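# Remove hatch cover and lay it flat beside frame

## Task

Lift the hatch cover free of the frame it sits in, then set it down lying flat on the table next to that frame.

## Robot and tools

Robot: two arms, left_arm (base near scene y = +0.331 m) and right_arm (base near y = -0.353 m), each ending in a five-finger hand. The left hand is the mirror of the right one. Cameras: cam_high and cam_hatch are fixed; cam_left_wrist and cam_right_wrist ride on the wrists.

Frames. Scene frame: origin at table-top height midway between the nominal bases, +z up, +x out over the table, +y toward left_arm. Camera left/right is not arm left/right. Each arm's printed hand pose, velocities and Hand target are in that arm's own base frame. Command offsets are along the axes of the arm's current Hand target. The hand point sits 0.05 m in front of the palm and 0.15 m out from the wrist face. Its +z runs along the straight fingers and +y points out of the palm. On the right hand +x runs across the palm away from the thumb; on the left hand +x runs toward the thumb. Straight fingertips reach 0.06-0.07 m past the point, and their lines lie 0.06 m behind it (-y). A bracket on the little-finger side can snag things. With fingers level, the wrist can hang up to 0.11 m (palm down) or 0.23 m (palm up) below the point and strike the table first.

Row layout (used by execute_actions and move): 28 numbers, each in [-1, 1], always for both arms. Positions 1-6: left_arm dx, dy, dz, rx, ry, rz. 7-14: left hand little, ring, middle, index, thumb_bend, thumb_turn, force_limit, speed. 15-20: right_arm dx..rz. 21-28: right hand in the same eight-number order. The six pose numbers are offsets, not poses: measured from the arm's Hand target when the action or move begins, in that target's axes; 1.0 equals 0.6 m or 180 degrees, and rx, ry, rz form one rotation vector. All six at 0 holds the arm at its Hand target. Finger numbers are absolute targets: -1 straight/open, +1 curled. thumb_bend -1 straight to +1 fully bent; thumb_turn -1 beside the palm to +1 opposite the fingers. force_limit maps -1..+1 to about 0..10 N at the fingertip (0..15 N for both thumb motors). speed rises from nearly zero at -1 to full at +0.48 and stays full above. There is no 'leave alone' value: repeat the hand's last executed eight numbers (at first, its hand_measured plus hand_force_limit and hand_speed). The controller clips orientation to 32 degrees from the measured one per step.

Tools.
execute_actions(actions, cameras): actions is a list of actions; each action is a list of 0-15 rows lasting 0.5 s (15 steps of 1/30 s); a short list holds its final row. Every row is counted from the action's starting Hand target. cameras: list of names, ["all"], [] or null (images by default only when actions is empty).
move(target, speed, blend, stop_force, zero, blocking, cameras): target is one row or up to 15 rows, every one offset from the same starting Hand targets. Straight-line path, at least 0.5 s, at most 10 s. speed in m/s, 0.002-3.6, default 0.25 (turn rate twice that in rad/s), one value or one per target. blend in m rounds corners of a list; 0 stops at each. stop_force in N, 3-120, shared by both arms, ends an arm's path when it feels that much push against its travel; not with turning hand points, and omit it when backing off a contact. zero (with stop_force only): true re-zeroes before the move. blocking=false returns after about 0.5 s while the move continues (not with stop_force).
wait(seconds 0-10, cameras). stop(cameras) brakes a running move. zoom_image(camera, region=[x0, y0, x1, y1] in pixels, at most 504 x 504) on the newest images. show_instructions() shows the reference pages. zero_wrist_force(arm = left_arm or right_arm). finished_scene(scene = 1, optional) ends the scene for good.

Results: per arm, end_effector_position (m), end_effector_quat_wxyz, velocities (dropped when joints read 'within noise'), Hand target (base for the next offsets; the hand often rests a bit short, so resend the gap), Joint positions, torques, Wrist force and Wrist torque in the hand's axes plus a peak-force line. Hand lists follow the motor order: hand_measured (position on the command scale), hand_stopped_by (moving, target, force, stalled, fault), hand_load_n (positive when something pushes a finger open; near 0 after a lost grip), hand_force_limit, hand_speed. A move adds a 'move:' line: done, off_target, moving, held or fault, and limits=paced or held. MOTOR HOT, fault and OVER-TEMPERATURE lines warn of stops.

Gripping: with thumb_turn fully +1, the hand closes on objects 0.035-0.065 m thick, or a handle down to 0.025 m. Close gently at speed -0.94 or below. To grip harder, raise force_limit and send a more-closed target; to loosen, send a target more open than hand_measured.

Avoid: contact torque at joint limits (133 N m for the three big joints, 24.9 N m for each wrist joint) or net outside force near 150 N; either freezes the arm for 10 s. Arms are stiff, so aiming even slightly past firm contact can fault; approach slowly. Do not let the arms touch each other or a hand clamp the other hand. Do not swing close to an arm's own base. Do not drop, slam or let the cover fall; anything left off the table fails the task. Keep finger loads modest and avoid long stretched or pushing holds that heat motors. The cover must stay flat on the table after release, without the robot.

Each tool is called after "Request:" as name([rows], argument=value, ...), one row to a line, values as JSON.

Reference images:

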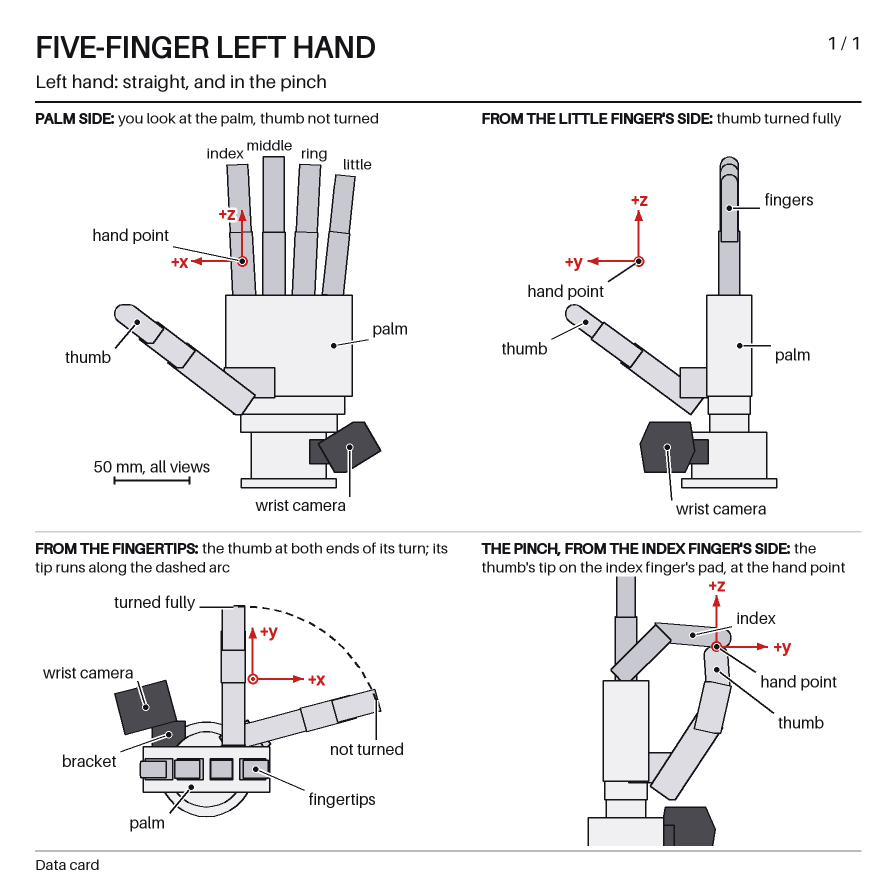

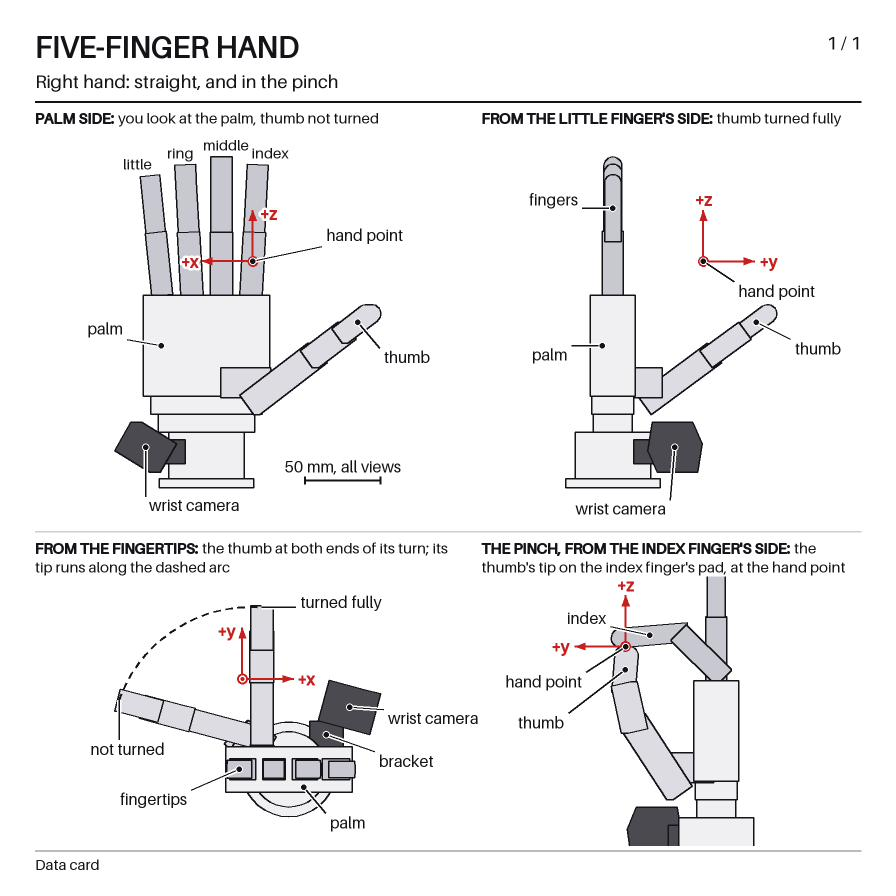

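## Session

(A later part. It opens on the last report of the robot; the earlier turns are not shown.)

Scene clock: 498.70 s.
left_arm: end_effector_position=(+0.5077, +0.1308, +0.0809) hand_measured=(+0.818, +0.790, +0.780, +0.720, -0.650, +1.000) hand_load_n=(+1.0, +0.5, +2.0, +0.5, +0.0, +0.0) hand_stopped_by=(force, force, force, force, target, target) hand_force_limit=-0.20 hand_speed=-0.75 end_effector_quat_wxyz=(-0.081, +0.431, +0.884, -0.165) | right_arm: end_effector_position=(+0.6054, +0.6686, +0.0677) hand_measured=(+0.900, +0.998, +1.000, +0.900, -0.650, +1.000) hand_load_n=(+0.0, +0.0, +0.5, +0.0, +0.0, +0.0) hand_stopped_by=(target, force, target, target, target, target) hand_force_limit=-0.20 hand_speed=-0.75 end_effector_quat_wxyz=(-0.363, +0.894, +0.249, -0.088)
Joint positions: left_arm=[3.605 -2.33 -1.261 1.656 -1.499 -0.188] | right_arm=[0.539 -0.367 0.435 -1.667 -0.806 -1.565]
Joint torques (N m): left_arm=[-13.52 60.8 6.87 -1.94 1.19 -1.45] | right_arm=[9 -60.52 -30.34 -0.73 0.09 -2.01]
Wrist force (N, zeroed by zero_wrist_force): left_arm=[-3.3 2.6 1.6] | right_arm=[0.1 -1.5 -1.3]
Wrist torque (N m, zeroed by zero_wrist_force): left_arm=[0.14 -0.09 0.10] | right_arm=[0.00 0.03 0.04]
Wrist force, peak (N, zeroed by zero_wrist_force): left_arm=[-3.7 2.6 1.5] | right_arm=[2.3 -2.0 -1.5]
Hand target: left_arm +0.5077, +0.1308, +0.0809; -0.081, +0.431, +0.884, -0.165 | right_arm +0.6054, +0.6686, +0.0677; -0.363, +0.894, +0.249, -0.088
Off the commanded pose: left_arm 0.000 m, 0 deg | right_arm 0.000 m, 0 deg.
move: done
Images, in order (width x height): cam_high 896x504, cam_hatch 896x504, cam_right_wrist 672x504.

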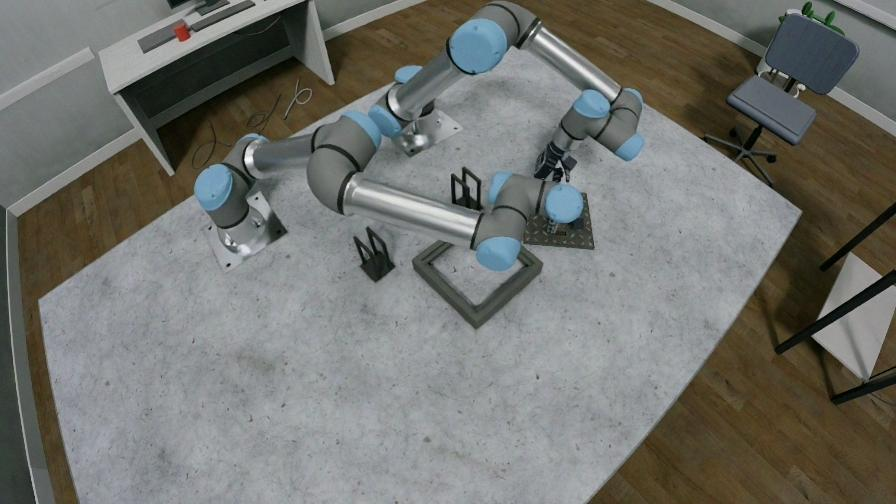

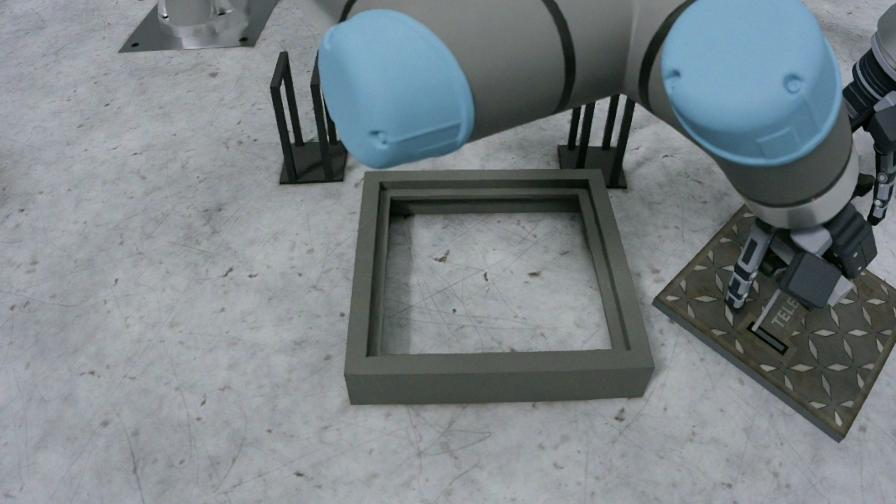

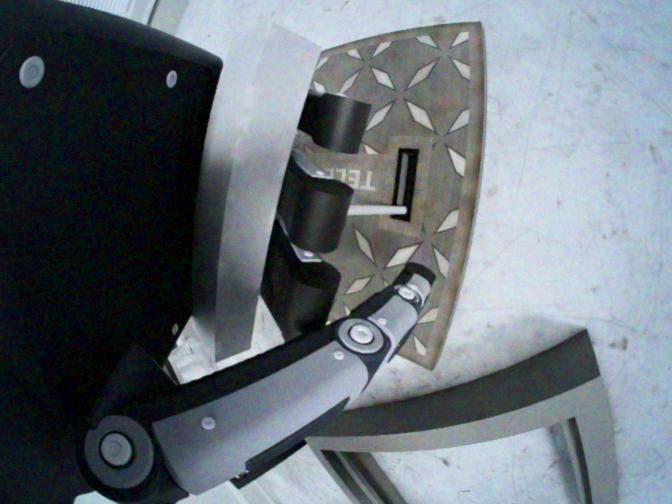

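Request:
wait(seconds=0.05, cameras=["cam_left_wrist","cam_hatch"])

Request:
zoom_image(camera="cam_left_wrist", region=[210, 110, 350, 220])

Request:
zoom_image(camera="cam_left_wrist", region=[120, 0, 260, 60])

Scene clock: 499.00 s.
left_arm: end_effector_position=(+0.5077, +0.1308, +0.0809) hand_measured=(+0.818, +0.790, +0.780, +0.720, -0.650, +1.000) hand_load_n=(+1.0, +0.5, +2.0, +0.0, +0.0, +0.0) hand_stopped_by=(force, force, force, force, target, target) hand_force_limit=-0.20 hand_speed=-0.75 end_effector_quat_wxyz=(-0.081, +0.431, +0.884, -0.165) | right_arm: end_effector_position=(+0.6054, +0.6686, +0.0677) hand_measured=(+0.900, +0.998, +1.000, +0.900, -0.650, +1.000) hand_load_n=(+0.0, +0.5, +0.0, +0.0, +0.0, +0.0) hand_stopped_by=(target, force, target, target, target, target) hand_force_limit=-0.20 hand_speed=-0.75 end_effector_quat_wxyz=(-0.363, +0.894, +0.249, -0.088)
Joint positions: left_arm=[3.605 -2.33 -1.261 1.656 -1.499 -0.188] | right_arm=[0.539 -0.366 0.435 -1.667 -0.806 -1.565]
Joint torques (N m): left_arm=[-14.15 62.51 8.5 -2.06 1.1 -1.49] | right_arm=[8.87 -60.25 -29.45 -0.77 -0.29 -2.15]
Wrist force (N, zeroed by zero_wrist_force): left_arm=[-3.5 2.7 1.5] | right_arm=[0.0 -1.5 -1.0]
Wrist torque (N m, zeroed by zero_wrist_force): left_arm=[0.16 -0.07 0.09] | right_arm=[-0.01 0.04 0.03]
Wrist force, peak (N, zeroed by zero_wrist_force): left_arm=[-3.5 2.9 1.7] | right_arm=[0.1 -1.5 -1.4]
Hand target: left_arm +0.5077, +0.1308, +0.0809; -0.081, +0.431, +0.884, -0.165 | right_arm +0.6054, +0.6686, +0.0677; -0.363, +0.894, +0.249, -0.088
Off the commanded pose: left_arm 0.000 m, 0 deg | right_arm 0.000 m, 0 deg.
wait: 0.07 s; at rest from the start
Images, in order (width x height): cam_hatch 896x504, cam_left_wrist 672x504.

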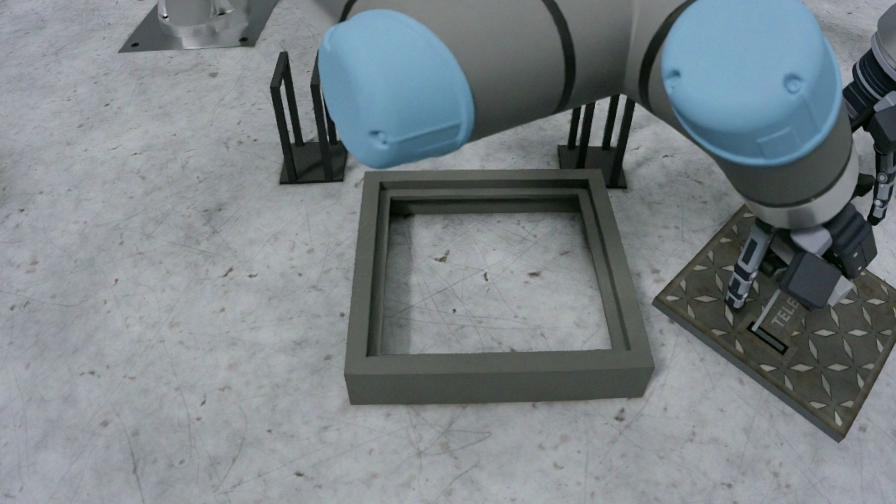

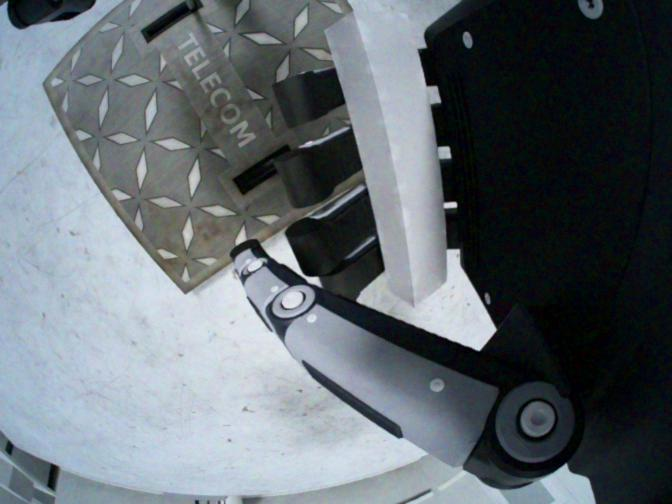

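Scaled by 3.600 from the camera's 672x504 image, which has a finer 960x720 frame.

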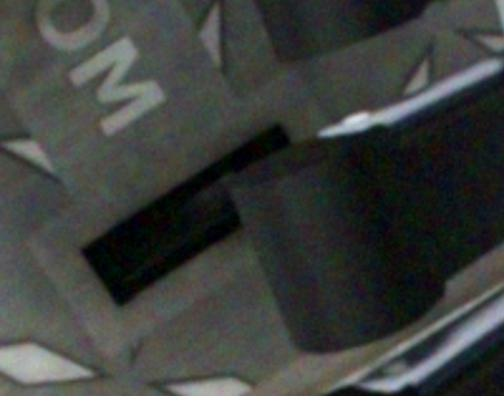

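Scaled by 3.600 from the camera's 672x504 image, which has a finer 960x720 frame.

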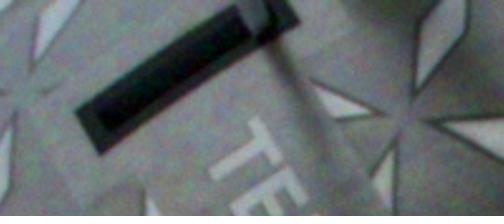

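Request:
move(target=[0,0,0,0,0,0,0.92,1,1,0.92,-0.65,1,-0.2,-0.75,-0.0516,0.0026,-0.0025,0,0,0,0.9,1,1,0.9,-0.65,1,-0.2,-0.75], speed=0.05, cameras=["cam_hatch","cam_right_wrist","cam_left_wrist"])

Request:
zoom_image(camera="cam_hatch", region=[640, 150, 896, 450])

Request:
zoom_image(camera="cam_right_wrist", region=[360, 100, 460, 220])

Scene clock: 501.23 s.
left_arm: end_effector_position=(+0.5077, +0.1308, +0.0809) hand_measured=(+0.818, +0.790, +0.780, +0.720, -0.650, +1.000) hand_load_n=(+0.5, +0.0, +1.5, +0.0, -0.5, +0.0) hand_stopped_by=(force, force, force, force, target, target) hand_force_limit=-0.20 hand_speed=-0.75 end_effector_quat_wxyz=(-0.081, +0.431, +0.884, -0.165) | right_arm: end_effector_position=(+0.5799, +0.6510, +0.0670) hand_measured=(+0.900, +0.998, +1.000, +0.900, -0.650, +1.000) hand_load_n=(+0.5, +0.0, +0.5, +0.0, +0.0, +0.0) hand_stopped_by=(target, force, target, target, target, target) hand_force_limit=-0.20 hand_speed=-0.75 end_effector_quat_wxyz=(-0.363, +0.894, +0.249, -0.088)
Joint positions: left_arm=[3.605 -2.33 -1.261 1.656 -1.499 -0.188] | right_arm=[0.536 -0.501 0.705 -1.799 -0.806 -1.569]
Joint torques (N m): left_arm=[-12.51 59.34 10.01 -3.43 0.41 -1.46] | right_arm=[-7.66 -70.14 -14.35 -3.93 2.69 2.17]
Wrist force (N, zeroed by zero_wrist_force): left_arm=[-2.5 1.8 0.6] | right_arm=[2.0 -1.4 -1.6]
Wrist torque (N m, zeroed by zero_wrist_force): left_arm=[0.15 -0.15 0.16] | right_arm=[0.03 0.02 -0.03]
Wrist force, peak (N, zeroed by zero_wrist_force): left_arm=[-3.5 2.9 1.9] | right_arm=[2.2 -2.2 -1.8]
Hand target: left_arm +0.5077, +0.1308, +0.0809; -0.081, +0.431, +0.884, -0.165 | right_arm +0.5799, +0.6509, +0.0670; -0.363, +0.894, +0.249, -0.088
Off the commanded pose: left_arm 0.000 m, 0 deg | right_arm 0.000 m, 0 deg.
move: done
Images, in order (width x height): cam_hatch 896x504, cam_left_wrist 672x504, cam_right_wrist 672x504.

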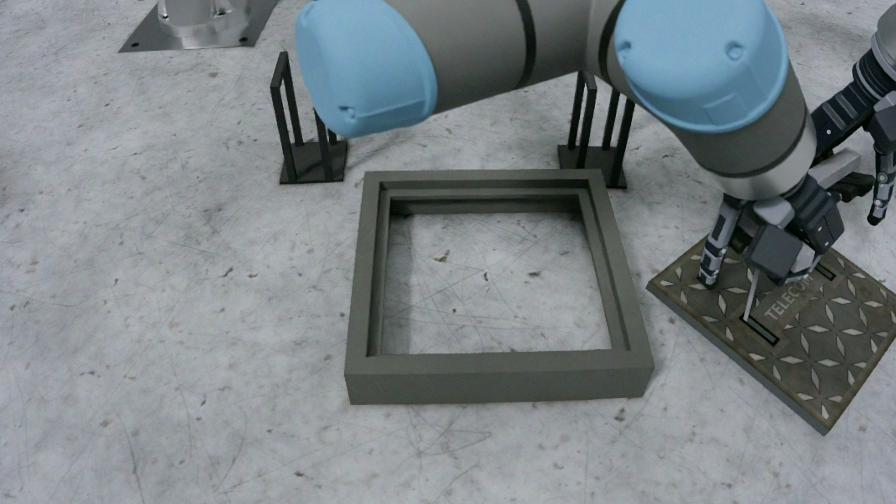

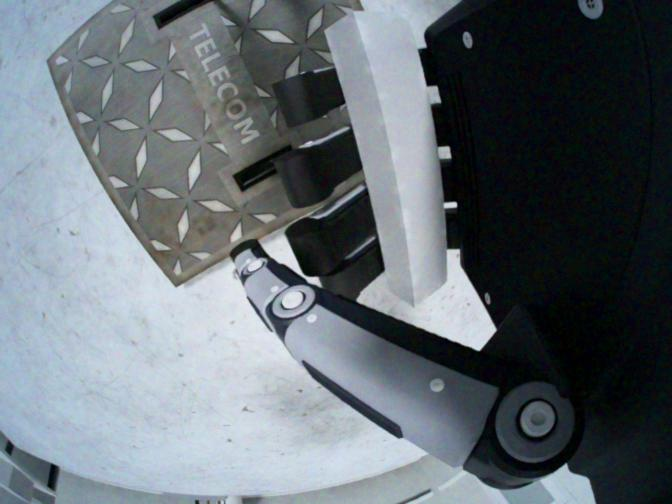

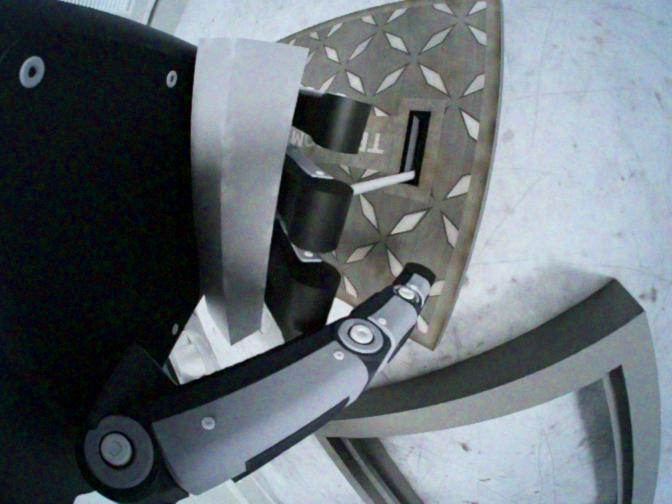

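Scaled by 1.680 from the camera's 896x504 image, which has a finer 1280x720 frame.

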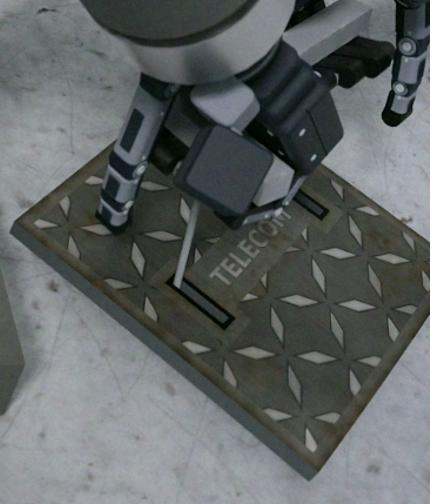

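Scaled by 4.200 from the camera's 672x504 image, which has a finer 960x720 frame.

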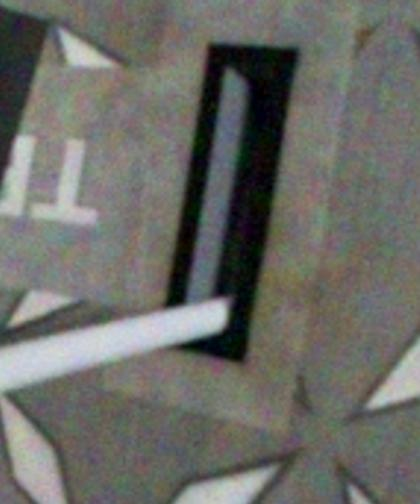

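Request:
move(target=[0,0,0,0,0,0,0.92,1,1,0.92,-0.65,1,-0.2,-0.75,0.0183,-0.0009,0.0009,0,0,0,0.9,1,1,0.9,-0.65,1,-0.2,-0.75], speed=0.05)

Request:
move(target=[0,0,0,0,0,0,0.92,1,1,0.92,-0.65,1,-0.2,-0.75,0,0,0,0,0,0,0.9,1,1,0.9,-0.3,1,-0.5,-0.8], speed=0.05, cameras=["cam_hatch","cam_right_wrist"])

Request:
zoom_image(camera="cam_right_wrist", region=[200, 20, 500, 370])

Scene clock: 502.83 s.
left_arm: end_effector_position=(+0.5077, +0.1308, +0.0809) hand_measured=(+0.818, +0.790, +0.780, +0.720, -0.650, +1.000) hand_load_n=(+0.5, +0.0, +1.5, +0.0, +0.0, +0.0) hand_stopped_by=(force, force, force, force, target, target) hand_force_limit=-0.20 hand_speed=-0.75 end_effector_quat_wxyz=(-0.081, +0.431, +0.884, -0.165) | right_arm: end_effector_position=(+0.5889, +0.6572, +0.0672) hand_measured=(+0.900, +0.998, +1.000, +0.900, -0.650, +1.000) hand_load_n=(+0.0, +2.0, +0.0, +0.0, +0.0, +0.0) hand_stopped_by=(target, force, target, target, target, target) hand_force_limit=-0.20 hand_speed=-0.75 end_effector_quat_wxyz=(-0.363, +0.894, +0.249, -0.088)
Joint positions: left_arm=[3.605 -2.33 -1.261 1.656 -1.499 -0.188] | right_arm=[0.537 -0.46 0.623 -1.76 -0.806 -1.567]
Joint torques (N m): left_arm=[-11.26 55.31 9.59 -4.29 -0.43 -1.08] | right_arm=[8.93 -58.87 -29.2 -0.85 0.88 -1.61]
Wrist force (N, zeroed by zero_wrist_force): left_arm=[-3.0 1.5 0.5] | right_arm=[1.1 -0.6 0.1]
Wrist torque (N m, zeroed by zero_wrist_force): left_arm=[0.11 -0.14 0.16] | right_arm=[-0.02 -0.06 0.02]
Wrist force, peak (N, zeroed by zero_wrist_force): left_arm=[-3.3 2.1 0.7] | right_arm=[2.2 -1.5 -1.7]
Hand target: left_arm +0.5077, +0.1308, +0.0809; -0.081, +0.431, +0.884, -0.165 | right_arm +0.5889, +0.6572, +0.0672; -0.363, +0.894, +0.249, -0.088
Off the commanded pose: left_arm 0.000 m, 0 deg | right_arm 0.000 m, 0 deg.
move: done

Scene clock: 503.60 s.
left_arm: end_effector_position=(+0.5077, +0.1308, +0.0809) hand_measured=(+0.818, +0.790, +0.780, +0.720, -0.650, +1.000) hand_load_n=(+0.5, +0.0, +2.0, +0.0, +0.0, +0.0) hand_stopped_by=(force, force, force, force, target, target) hand_force_limit=-0.20 hand_speed=-0.75 end_effector_quat_wxyz=(-0.081, +0.431, +0.884, -0.165) | right_arm: end_effector_position=(+0.5889, +0.6572, +0.0672) hand_measured=(+0.900, +0.998, +1.000, +0.900, -0.510, +1.000) hand_load_n=(+0.0, +2.0, -0.5, +0.0, +3.5, +1.5) hand_stopped_by=(target, force, target, target, force, target) hand_force_limit=-0.50 hand_speed=-0.80 end_effector_quat_wxyz=(-0.363, +0.894, +0.249, -0.088)
Joint positions: left_arm=[3.605 -2.33 -1.261 1.656 -1.499 -0.188] | right_arm=[0.537 -0.46 0.622 -1.759 -0.806 -1.567]
Joint torques (N m): left_arm=[-10.12 53.44 10.93 -4.45 -0.7 -1.13] | right_arm=[9.13 -59.2 -30.77 -0.81 0.56 -1.99]
Wrist force (N, zeroed by zero_wrist_force): left_arm=[-2.9 1.7 0.3] | right_arm=[0.9 -0.5 0.1]
Wrist torque (N m, zeroed by zero_wrist_force): left_arm=[0.15 -0.15 0.15] | right_arm=[-0.01 -0.02 0.01]
Wrist force, peak (N, zeroed by zero_wrist_force): left_arm=[-3.4 1.7 0.5] | right_arm=[1.3 -0.5 0.3]
Hand target: left_arm +0.5077, +0.1308, +0.0809; -0.081, +0.431, +0.884, -0.165 | right_arm +0.5889, +0.6572, +0.0672; -0.363, +0.894, +0.249, -0.088
Off the commanded pose: left_arm 0.000 m, 0 deg | right_arm 0.000 m, 0 deg.
move: done
Images, in order (width x height): cam_hatch 896x504, cam_right_wrist 672x504.

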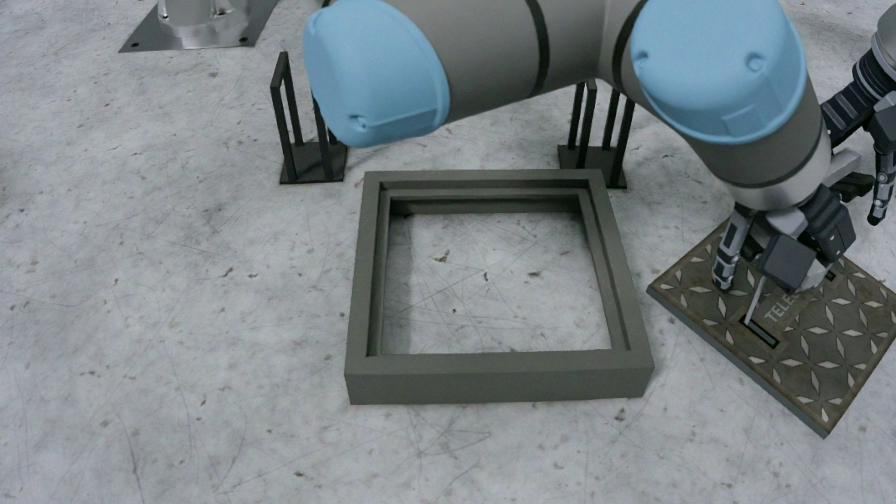

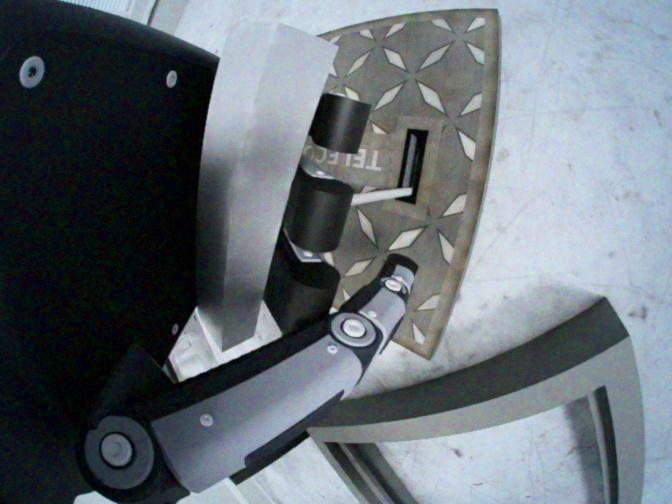

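Scaled by 1.440 from the camera's 672x504 image, which has a finer 960x720 frame.

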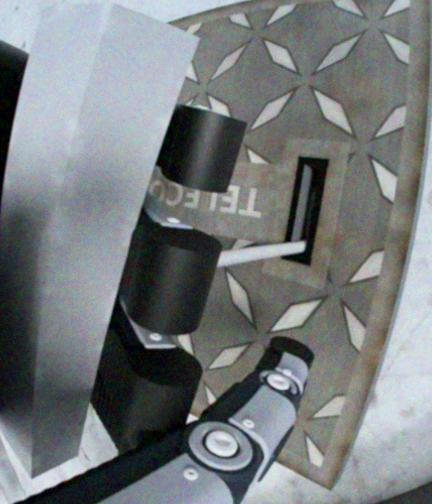

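Request:
zoom_image(camera="cam_hatch", region=[700, 250, 820, 370])

Scaled by 4.200 from the camera's 896x504 image, which has a finer 1280x720 frame.

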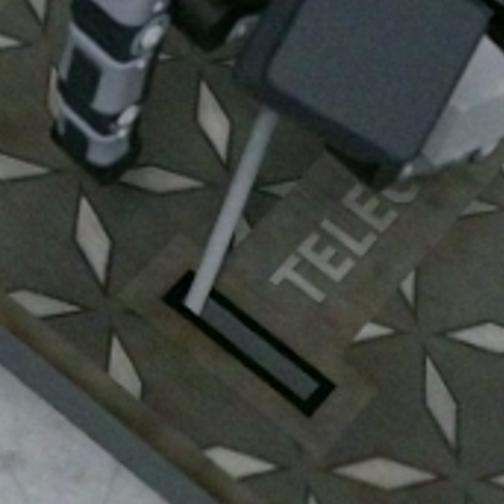

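Request:
move(target=[0,0,0,0,0,0,0.92,1,1,0.92,-0.65,1,-0.2,-0.75,0.0266,-0.0013,0.0013,0,0,0,0.9,1,1,0.9,-0.3,1,-0.5,-0.8], speed=0.04, cameras=["cam_hatch","cam_right_wrist"])

Request:
zoom_image(camera="cam_hatch", region=[700, 250, 820, 370])

Request:
zoom_image(camera="cam_right_wrist", region=[200, 20, 500, 370])

Scene clock: 504.97 s.
left_arm: end_effector_position=(+0.5077, +0.1308, +0.0809) hand_measured=(+0.818, +0.790, +0.780, +0.720, -0.650, +1.000) hand_load_n=(+1.0, +0.0, +1.5, +0.0, +0.0, +0.0) hand_stopped_by=(force, force, force, force, target, target) hand_force_limit=-0.20 hand_speed=-0.75 end_effector_quat_wxyz=(-0.081, +0.431, +0.884, -0.165) | right_arm: end_effector_position=(+0.6021, +0.6663, +0.0676) hand_measured=(+0.900, +0.998, +1.000, +0.900, -0.510, +1.000) hand_load_n=(+0.0, +6.5, -0.5, +0.5, +3.5, +1.5) hand_stopped_by=(target, force, target, target, force, target) hand_force_limit=-0.50 hand_speed=-0.80 end_effector_quat_wxyz=(-0.363, +0.894, +0.249, -0.088)
Joint positions: left_arm=[3.605 -2.33 -1.261 1.656 -1.499 -0.188] | right_arm=[0.539 -0.388 0.479 -1.689 -0.806 -1.566]
Joint torques (N m): left_arm=[-9.74 49.58 12.42 -4.37 -1.01 -1.03] | right_arm=[7.86 -65.84 -33.19 -1.72 0.54 -2.01]
Wrist force (N, zeroed by zero_wrist_force): left_arm=[-2.8 2.1 0.7] | right_arm=[-0.1 3.3 4.8]
Wrist torque (N m, zeroed by zero_wrist_force): left_arm=[0.17 -0.14 0.14] | right_arm=[0.13 -0.21 0.24]
Wrist force, peak (N, zeroed by zero_wrist_force): left_arm=[-3.3 2.3 0.6] | right_arm=[-0.1 3.3 4.8]
Hand target: left_arm +0.5077, +0.1308, +0.0809; -0.081, +0.431, +0.884, -0.165 | right_arm +0.6021, +0.6663, +0.0676; -0.363, +0.894, +0.249, -0.088
Off the commanded pose: left_arm 0.000 m, 0 deg | right_arm 0.000 m, 0 deg.
move: done
Images, in order (width x height): cam_hatch 896x504, cam_right_wrist 672x504.

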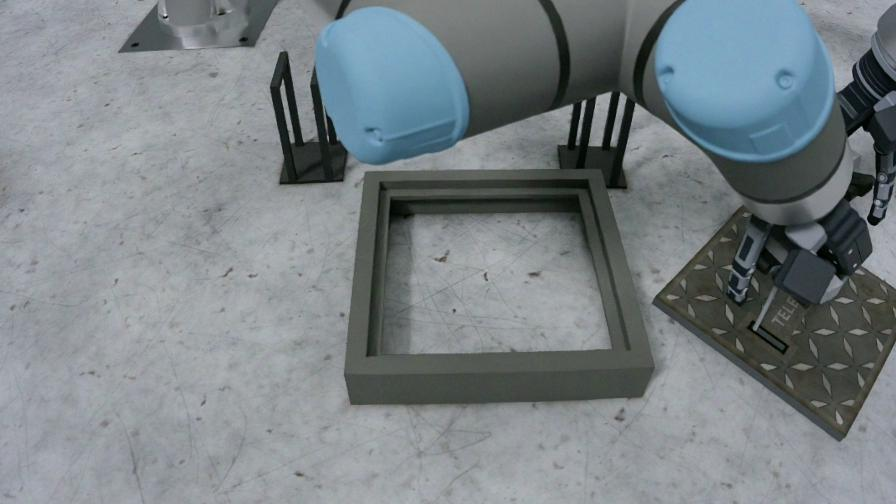

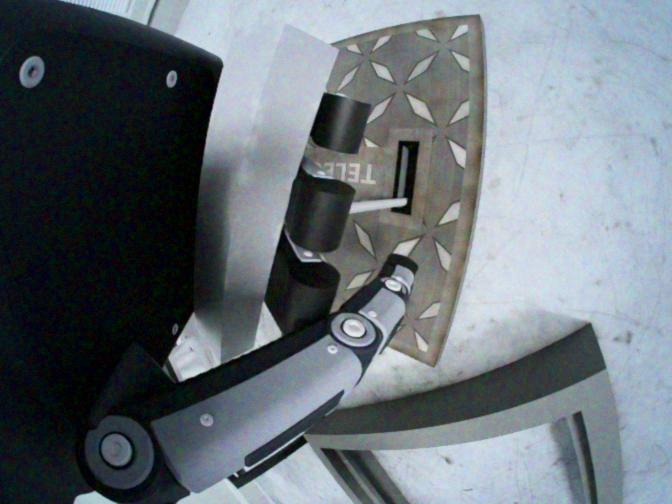

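Scaled by 4.200 from the camera's 896x504 image, which has a finer 1280x720 frame.

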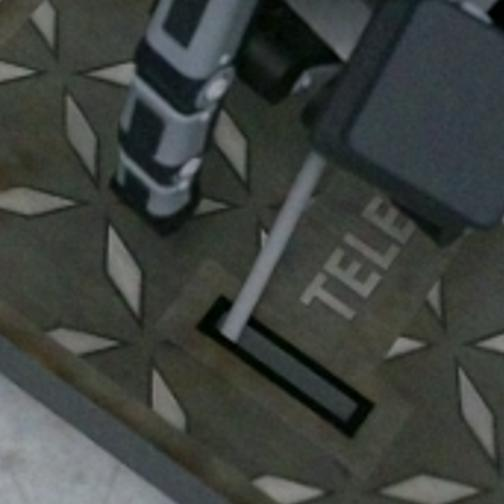

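Scaled by 1.440 from the camera's 672x504 image, which has a finer 960x720 frame.

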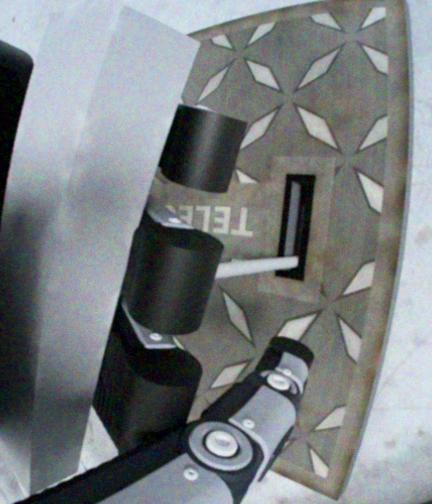

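Request:
move(target=[0,0,0,0,0,0,0.92,1,1,0.92,-0.65,1,-0.2,-0.75,-0.0367,0.0006,0.0007,0,0,0,0.9,1,1,0.9,-0.3,1,-0.5,-0.8], speed=0.05, cameras=["cam_hatch"])

Request:
zoom_image(camera="cam_hatch", region=[700, 250, 820, 370])

Scene clock: 506.23 s.
left_arm: end_effector_position=(+0.5077, +0.1308, +0.0809) hand_measured=(+0.818, +0.790, +0.780, +0.720, -0.650, +1.000) hand_load_n=(+1.0, +0.0, +1.5, +0.0, +0.0, +0.0) hand_stopped_by=(force, force, force, force, target, target) hand_force_limit=-0.20 hand_speed=-0.75 end_effector_quat_wxyz=(-0.081, +0.431, +0.884, -0.165) | right_arm: end_effector_position=(+0.5831, +0.6552, +0.0665) hand_measured=(+0.900, +0.998, +1.000, +0.900, -0.510, +1.000) hand_load_n=(+0.0, +0.0, -0.5, +0.0, +4.0, +1.5) hand_stopped_by=(target, force, target, target, force, target) hand_force_limit=-0.50 hand_speed=-0.80 end_effector_quat_wxyz=(-0.363, +0.894, +0.249, -0.088)
Joint positions: left_arm=[3.605 -2.33 -1.261 1.656 -1.499 -0.188] | right_arm=[0.539 -0.482 0.668 -1.784 -0.806 -1.566]
Joint torques (N m): left_arm=[-8.49 47.57 11.8 -4.25 -0.71 -0.86] | right_arm=[-8.36 -70.56 -14.47 -3.74 2.73 2.31]
Wrist force (N, zeroed by zero_wrist_force): left_arm=[-2.8 2.0 0.6] | right_arm=[1.9 -1.8 -1.7]
Wrist torque (N m, zeroed by zero_wrist_force): left_arm=[0.16 -0.11 0.14] | right_arm=[-0.02 0.01 -0.04]
Wrist force, peak (N, zeroed by zero_wrist_force): left_arm=[-3.4 2.1 0.8] | right_arm=[0.0 3.4 5.0]
Hand target: left_arm +0.5077, +0.1308, +0.0809; -0.081, +0.431, +0.884, -0.165 | right_arm +0.5831, +0.6551, +0.0665; -0.363, +0.894, +0.249, -0.088
Off the commanded pose: left_arm 0.000 m, 0 deg | right_arm 0.000 m, 0 deg.
move: done
Images, in order (width x height): cam_hatch 896x504.

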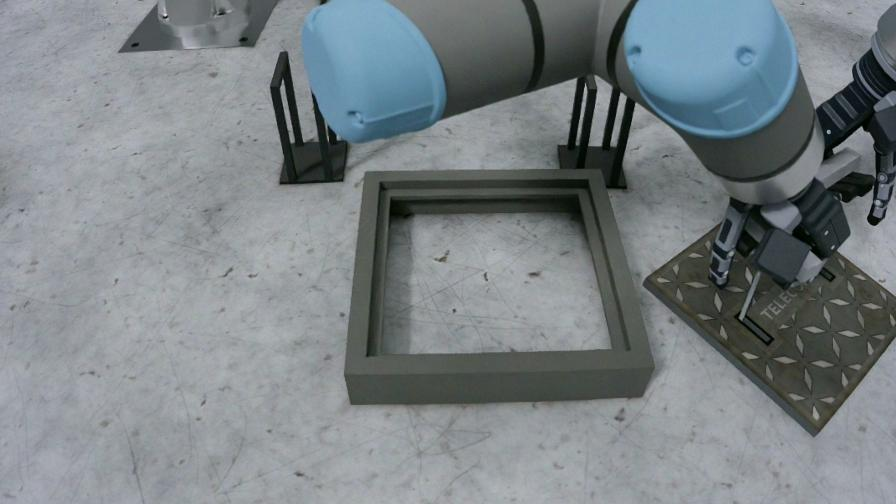

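Scaled by 4.200 from the camera's 896x504 image, which has a finer 1280x720 frame.

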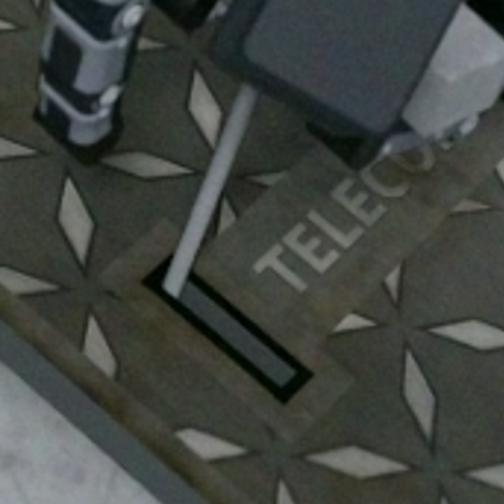

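Request:
move(target=[0,0,0,0,0,0,0.92,1,1,0.92,-0.65,1,-0.2,-0.75,0.0180,0.0010,0.0010,0,0,0,0.9,1,1,0.9,-0.3,1,-0.5,-0.8], speed=0.03, cameras=["cam_hatch","cam_right_wrist"])

Request:
zoom_image(camera="cam_hatch", region=[700, 250, 820, 370])

Scene clock: 507.33 s.
left_arm: end_effector_position=(+0.5077, +0.1308, +0.0809) hand_measured=(+0.818, +0.790, +0.780, +0.720, -0.650, +1.000) hand_load_n=(+1.0, +0.5, +1.5, +0.0, +0.0, +0.0) hand_stopped_by=(force, force, force, force, target, target) hand_force_limit=-0.20 hand_speed=-0.75 end_effector_quat_wxyz=(-0.081, +0.431, +0.884, -0.165) | right_arm: end_effector_position=(+0.5924, +0.6606, +0.0659) hand_measured=(+0.900, +0.998, +1.000, +0.900, -0.510, +1.000) hand_load_n=(+0.0, +1.0, -0.5, +0.0, +3.5, +1.5) hand_stopped_by=(target, force, target, target, force, target) hand_force_limit=-0.50 hand_speed=-0.80 end_effector_quat_wxyz=(-0.363, +0.894, +0.249, -0.088)
Joint positions: left_arm=[3.605 -2.33 -1.261 1.656 -1.499 -0.188] | right_arm=[0.539 -0.439 0.584 -1.744 -0.806 -1.566]
Joint torques (N m): left_arm=[-7.31 43.58 12.04 -4.34 -0.9 -0.89] | right_arm=[-5.93 -59.45 -31.18 -1 0.82 -2.04]
Wrist force (N, zeroed by zero_wrist_force): left_arm=[-3.4 2.1 0.7] | right_arm=[-0.2 -1.6 -0.5]
Wrist torque (N m, zeroed by zero_wrist_force): left_arm=[0.16 -0.11 0.13] | right_arm=[-0.05 0.01 0.00]
Wrist force, peak (N, zeroed by zero_wrist_force): left_arm=[-3.5 2.4 0.9] | right_arm=[1.9 -1.6 -1.8]
Hand target: left_arm +0.5077, +0.1308, +0.0809; -0.081, +0.431, +0.884, -0.165 | right_arm +0.5924, +0.6606, +0.0659; -0.363, +0.894, +0.249, -0.088
Off the commanded pose: left_arm 0.000 m, 0 deg | right_arm 0.000 m, 0 deg.
move: done
Images, in order (width x height): cam_hatch 896x504, cam_right_wrist 672x504.

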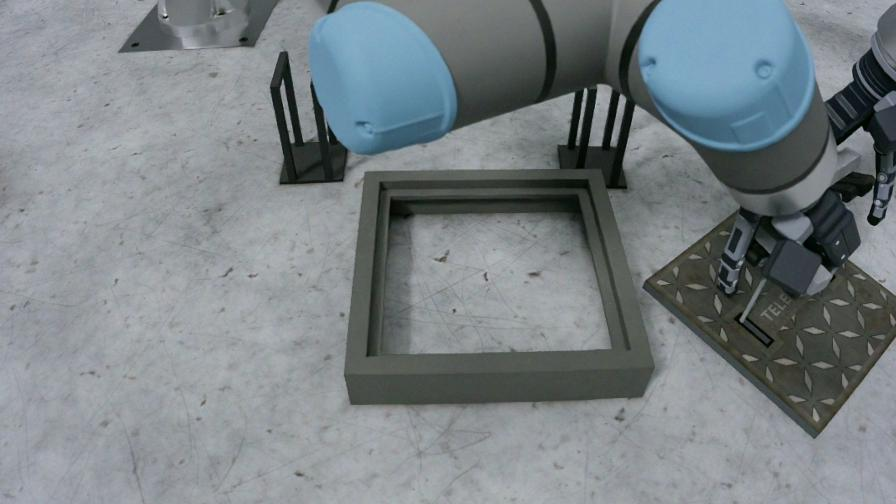

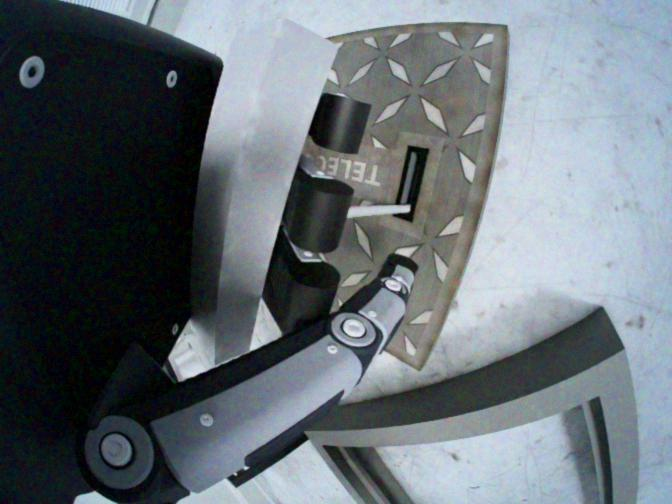

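Scaled by 4.200 from the camera's 896x504 image, which has a finer 1280x720 frame.

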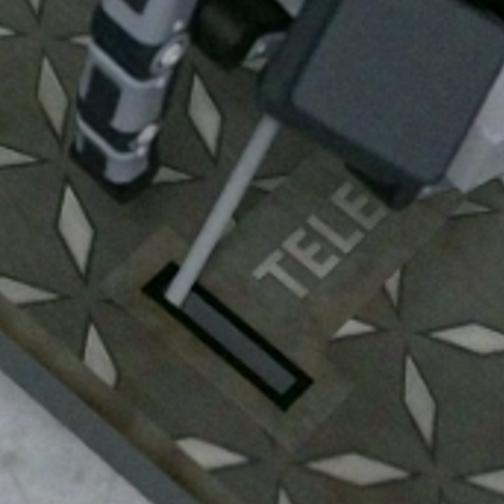

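Request:
move(target=[0,0,0,0,0,0,0.92,1,1,0.92,-0.65,1,-0.2,-0.75,0.0083,0.0045,0.0047,0,0.0280,-0.0268,0.9,1,1,0.9,-0.3,1,-0.5,-0.8], speed=0.05, cameras=["cam_hatch","cam_right_wrist"])

Request:
zoom_image(camera="cam_hatch", region=[700, 250, 820, 370])

Scene clock: 509.47 s.
left_arm: end_effector_position=(+0.5077, +0.1308, +0.0809) hand_measured=(+0.818, +0.790, +0.780, +0.720, -0.650, +1.000) hand_load_n=(+1.0, +0.5, +1.5, +0.0, +0.0, +0.0) hand_stopped_by=(force, force, force, force, target, target) hand_force_limit=-0.20 hand_speed=-0.75 end_effector_quat_wxyz=(-0.081, +0.431, +0.884, -0.165) | right_arm: end_effector_position=(+0.5968, +0.6632, +0.0621) hand_measured=(+0.900, +0.998, +1.000, +0.900, -0.510, +1.000) hand_load_n=(+0.0, +5.0, -1.0, +0.0, +3.5, +1.5) hand_stopped_by=(target, force, target, target, force, target) hand_force_limit=-0.50 hand_speed=-0.80 end_effector_quat_wxyz=(-0.377, +0.885, +0.271, -0.033)
Joint positions: left_arm=[3.605 -2.33 -1.261 1.656 -1.499 -0.188] | right_arm=[0.539 -0.506 0.756 -1.969 -0.807 -1.565]
Joint torques (N m): left_arm=[-7.16 37.22 13.19 -4.39 -0.79 -0.92] | right_arm=[6.38 -72.63 -17.07 -4.91 0.05 1.92]
Wrist force (N, zeroed by zero_wrist_force): left_arm=[-3.3 2.0 1.0] | right_arm=[-0.9 0.4 1.6]
Wrist torque (N m, zeroed by zero_wrist_force): left_arm=[0.13 -0.11 0.12] | right_arm=[0.06 -0.07 0.13]
Wrist force, peak (N, zeroed by zero_wrist_force): left_arm=[-3.9 2.3 0.8] | right_arm=[-0.4 -1.9 -0.8]
Hand target: left_arm +0.5077, +0.1308, +0.0809; -0.081, +0.431, +0.884, -0.165 | right_arm +0.5968, +0.6632, +0.0621; -0.377, +0.885, +0.271, -0.033
Off the commanded pose: left_arm 0.000 m, 0 deg | right_arm 0.000 m, 0 deg.
move: done
Images, in order (width x height): cam_hatch 896x504, cam_right_wrist 672x504.

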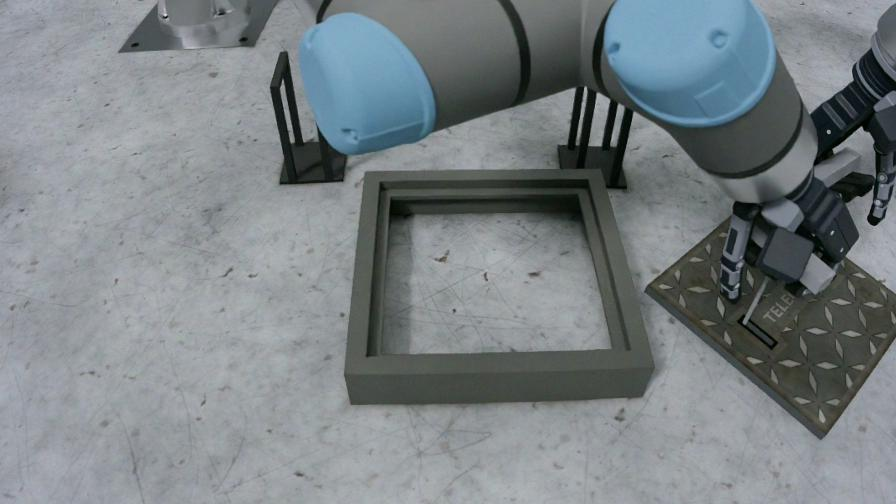

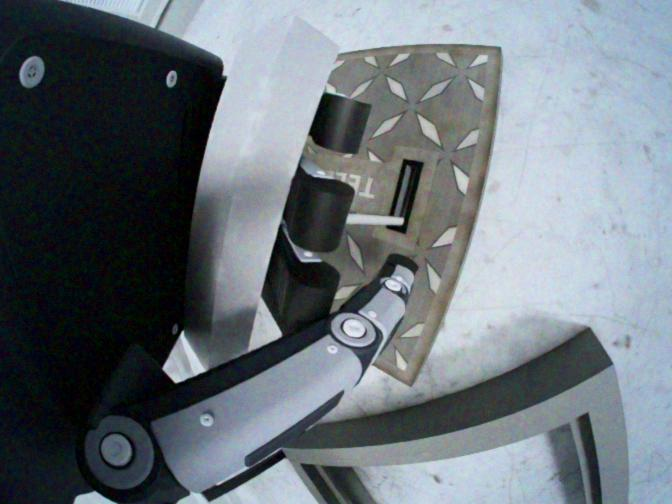

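Scaled by 4.200 from the camera's 896x504 image, which has a finer 1280x720 frame.

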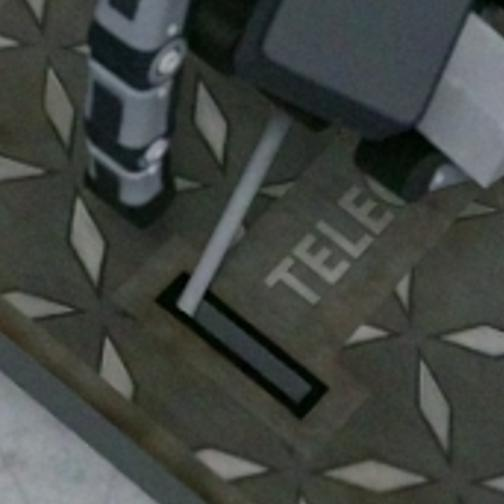

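Request:
move([
  [0,0,0,0,0,0,0.92,1,1,0.92,-0.65,1,-0.2,-0.75,-0.0001,0.0007,0.0007,0,0,0,0.9,1,1,0.9,-0.3,1,-0.5,-0.8],
  [0,0,0,0,0,0,0.92,1,1,0.92,-0.65,1,-0.2,-0.75,0.0131,0.0020,0.0021,0,0,0,0.9,1,1,0.9,-0.3,1,-0.5,-0.8],
], speed=0.02, cameras=["cam_hatch","cam_right_wrist"])

Request:
zoom_image(camera="cam_hatch", region=[700, 250, 820, 370])

Request:
zoom_image(camera="cam_right_wrist", region=[360, 140, 460, 260])

Scene clock: 512.03 s.
left_arm: end_effector_position=(+0.5077, +0.1308, +0.0809) hand_measured=(+0.818, +0.790, +0.780, +0.720, -0.650, +1.000) hand_load_n=(+1.0, +0.0, +1.5, +0.0, +0.0, +0.5) hand_stopped_by=(force, force, force, force, target, target) hand_force_limit=-0.20 hand_speed=-0.75 end_effector_quat_wxyz=(-0.081, +0.431, +0.884, -0.165) | right_arm: end_effector_position=(+0.6037, +0.6673, +0.0616) hand_measured=(+0.900, +0.998, +1.000, +0.900, -0.510, +1.000) hand_load_n=(+0.0, +2.5, -0.5, +0.0, +3.5, +2.0) hand_stopped_by=(target, force, target, target, force, target) hand_force_limit=-0.50 hand_speed=-0.80 end_effector_quat_wxyz=(-0.377, +0.885, +0.271, -0.033)
Joint positions: left_arm=[3.605 -2.33 -1.261 1.656 -1.499 -0.188] | right_arm=[0.539 -0.478 0.702 -1.944 -0.807 -1.565]
Joint torques (N m): left_arm=[-5.72 33.62 13.95 -4.29 -0.55 -0.47] | right_arm=[-7.99 -58.18 -30.93 -1.24 1.35 -1.49]
Wrist force (N, zeroed by zero_wrist_force): left_arm=[-3.5 2.1 0.8] | right_arm=[-1.6 -2.3 -1.1]
Wrist torque (N m, zeroed by zero_wrist_force): left_arm=[0.15 -0.09 0.10] | right_arm=[-0.02 0.02 -0.03]
Wrist force, peak (N, zeroed by zero_wrist_force): left_arm=[-3.7 2.3 1.0] | right_arm=[-1.5 -2.3 -1.2]
Hand target: left_arm +0.5077, +0.1308, +0.0809; -0.081, +0.431, +0.884, -0.165 | right_arm +0.6037, +0.6673, +0.0616; -0.377, +0.885, +0.271, -0.033
Off the commanded pose: left_arm 0.000 m, 0 deg | right_arm 0.000 m, 0 deg.
move: done
Images, in order (width x height): cam_hatch 896x504, cam_right_wrist 672x504.

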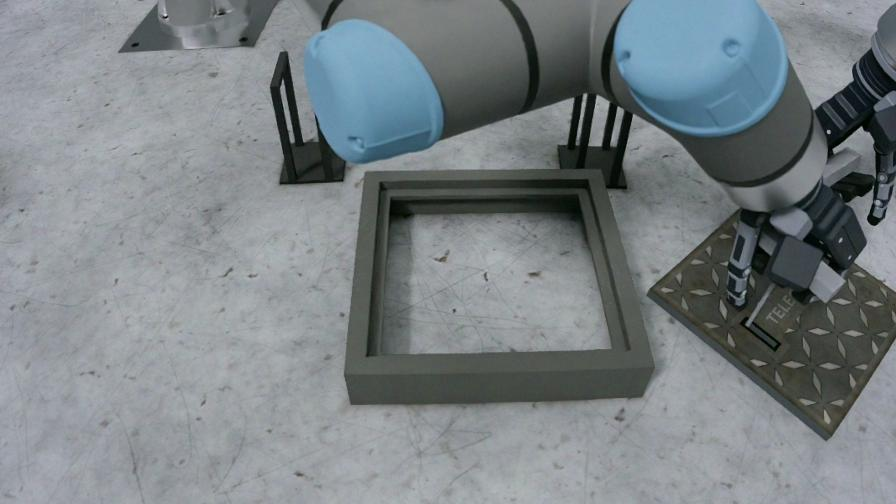

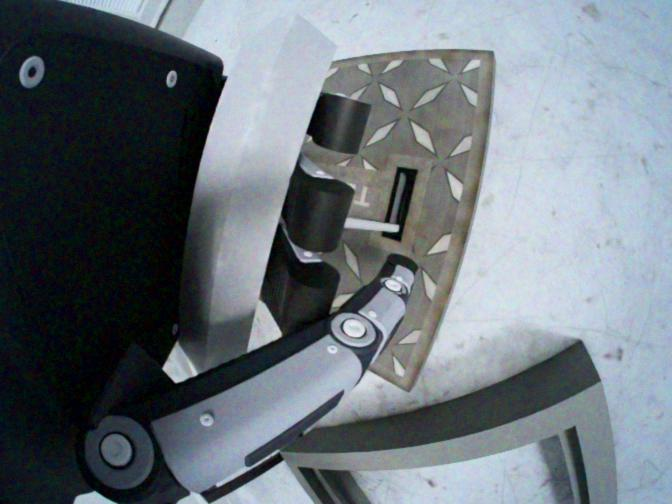

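Scaled by 4.200 from the camera's 896x504 image, which has a finer 1280x720 frame.

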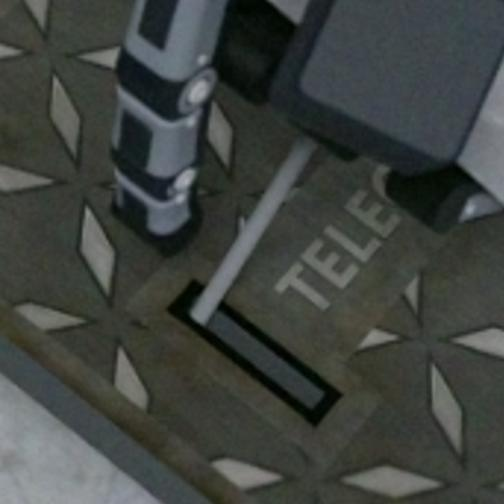

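Scaled by 4.200 from the camera's 672x504 image, which has a finer 960x720 frame.

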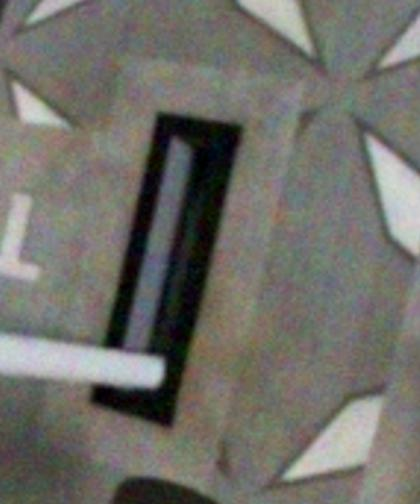

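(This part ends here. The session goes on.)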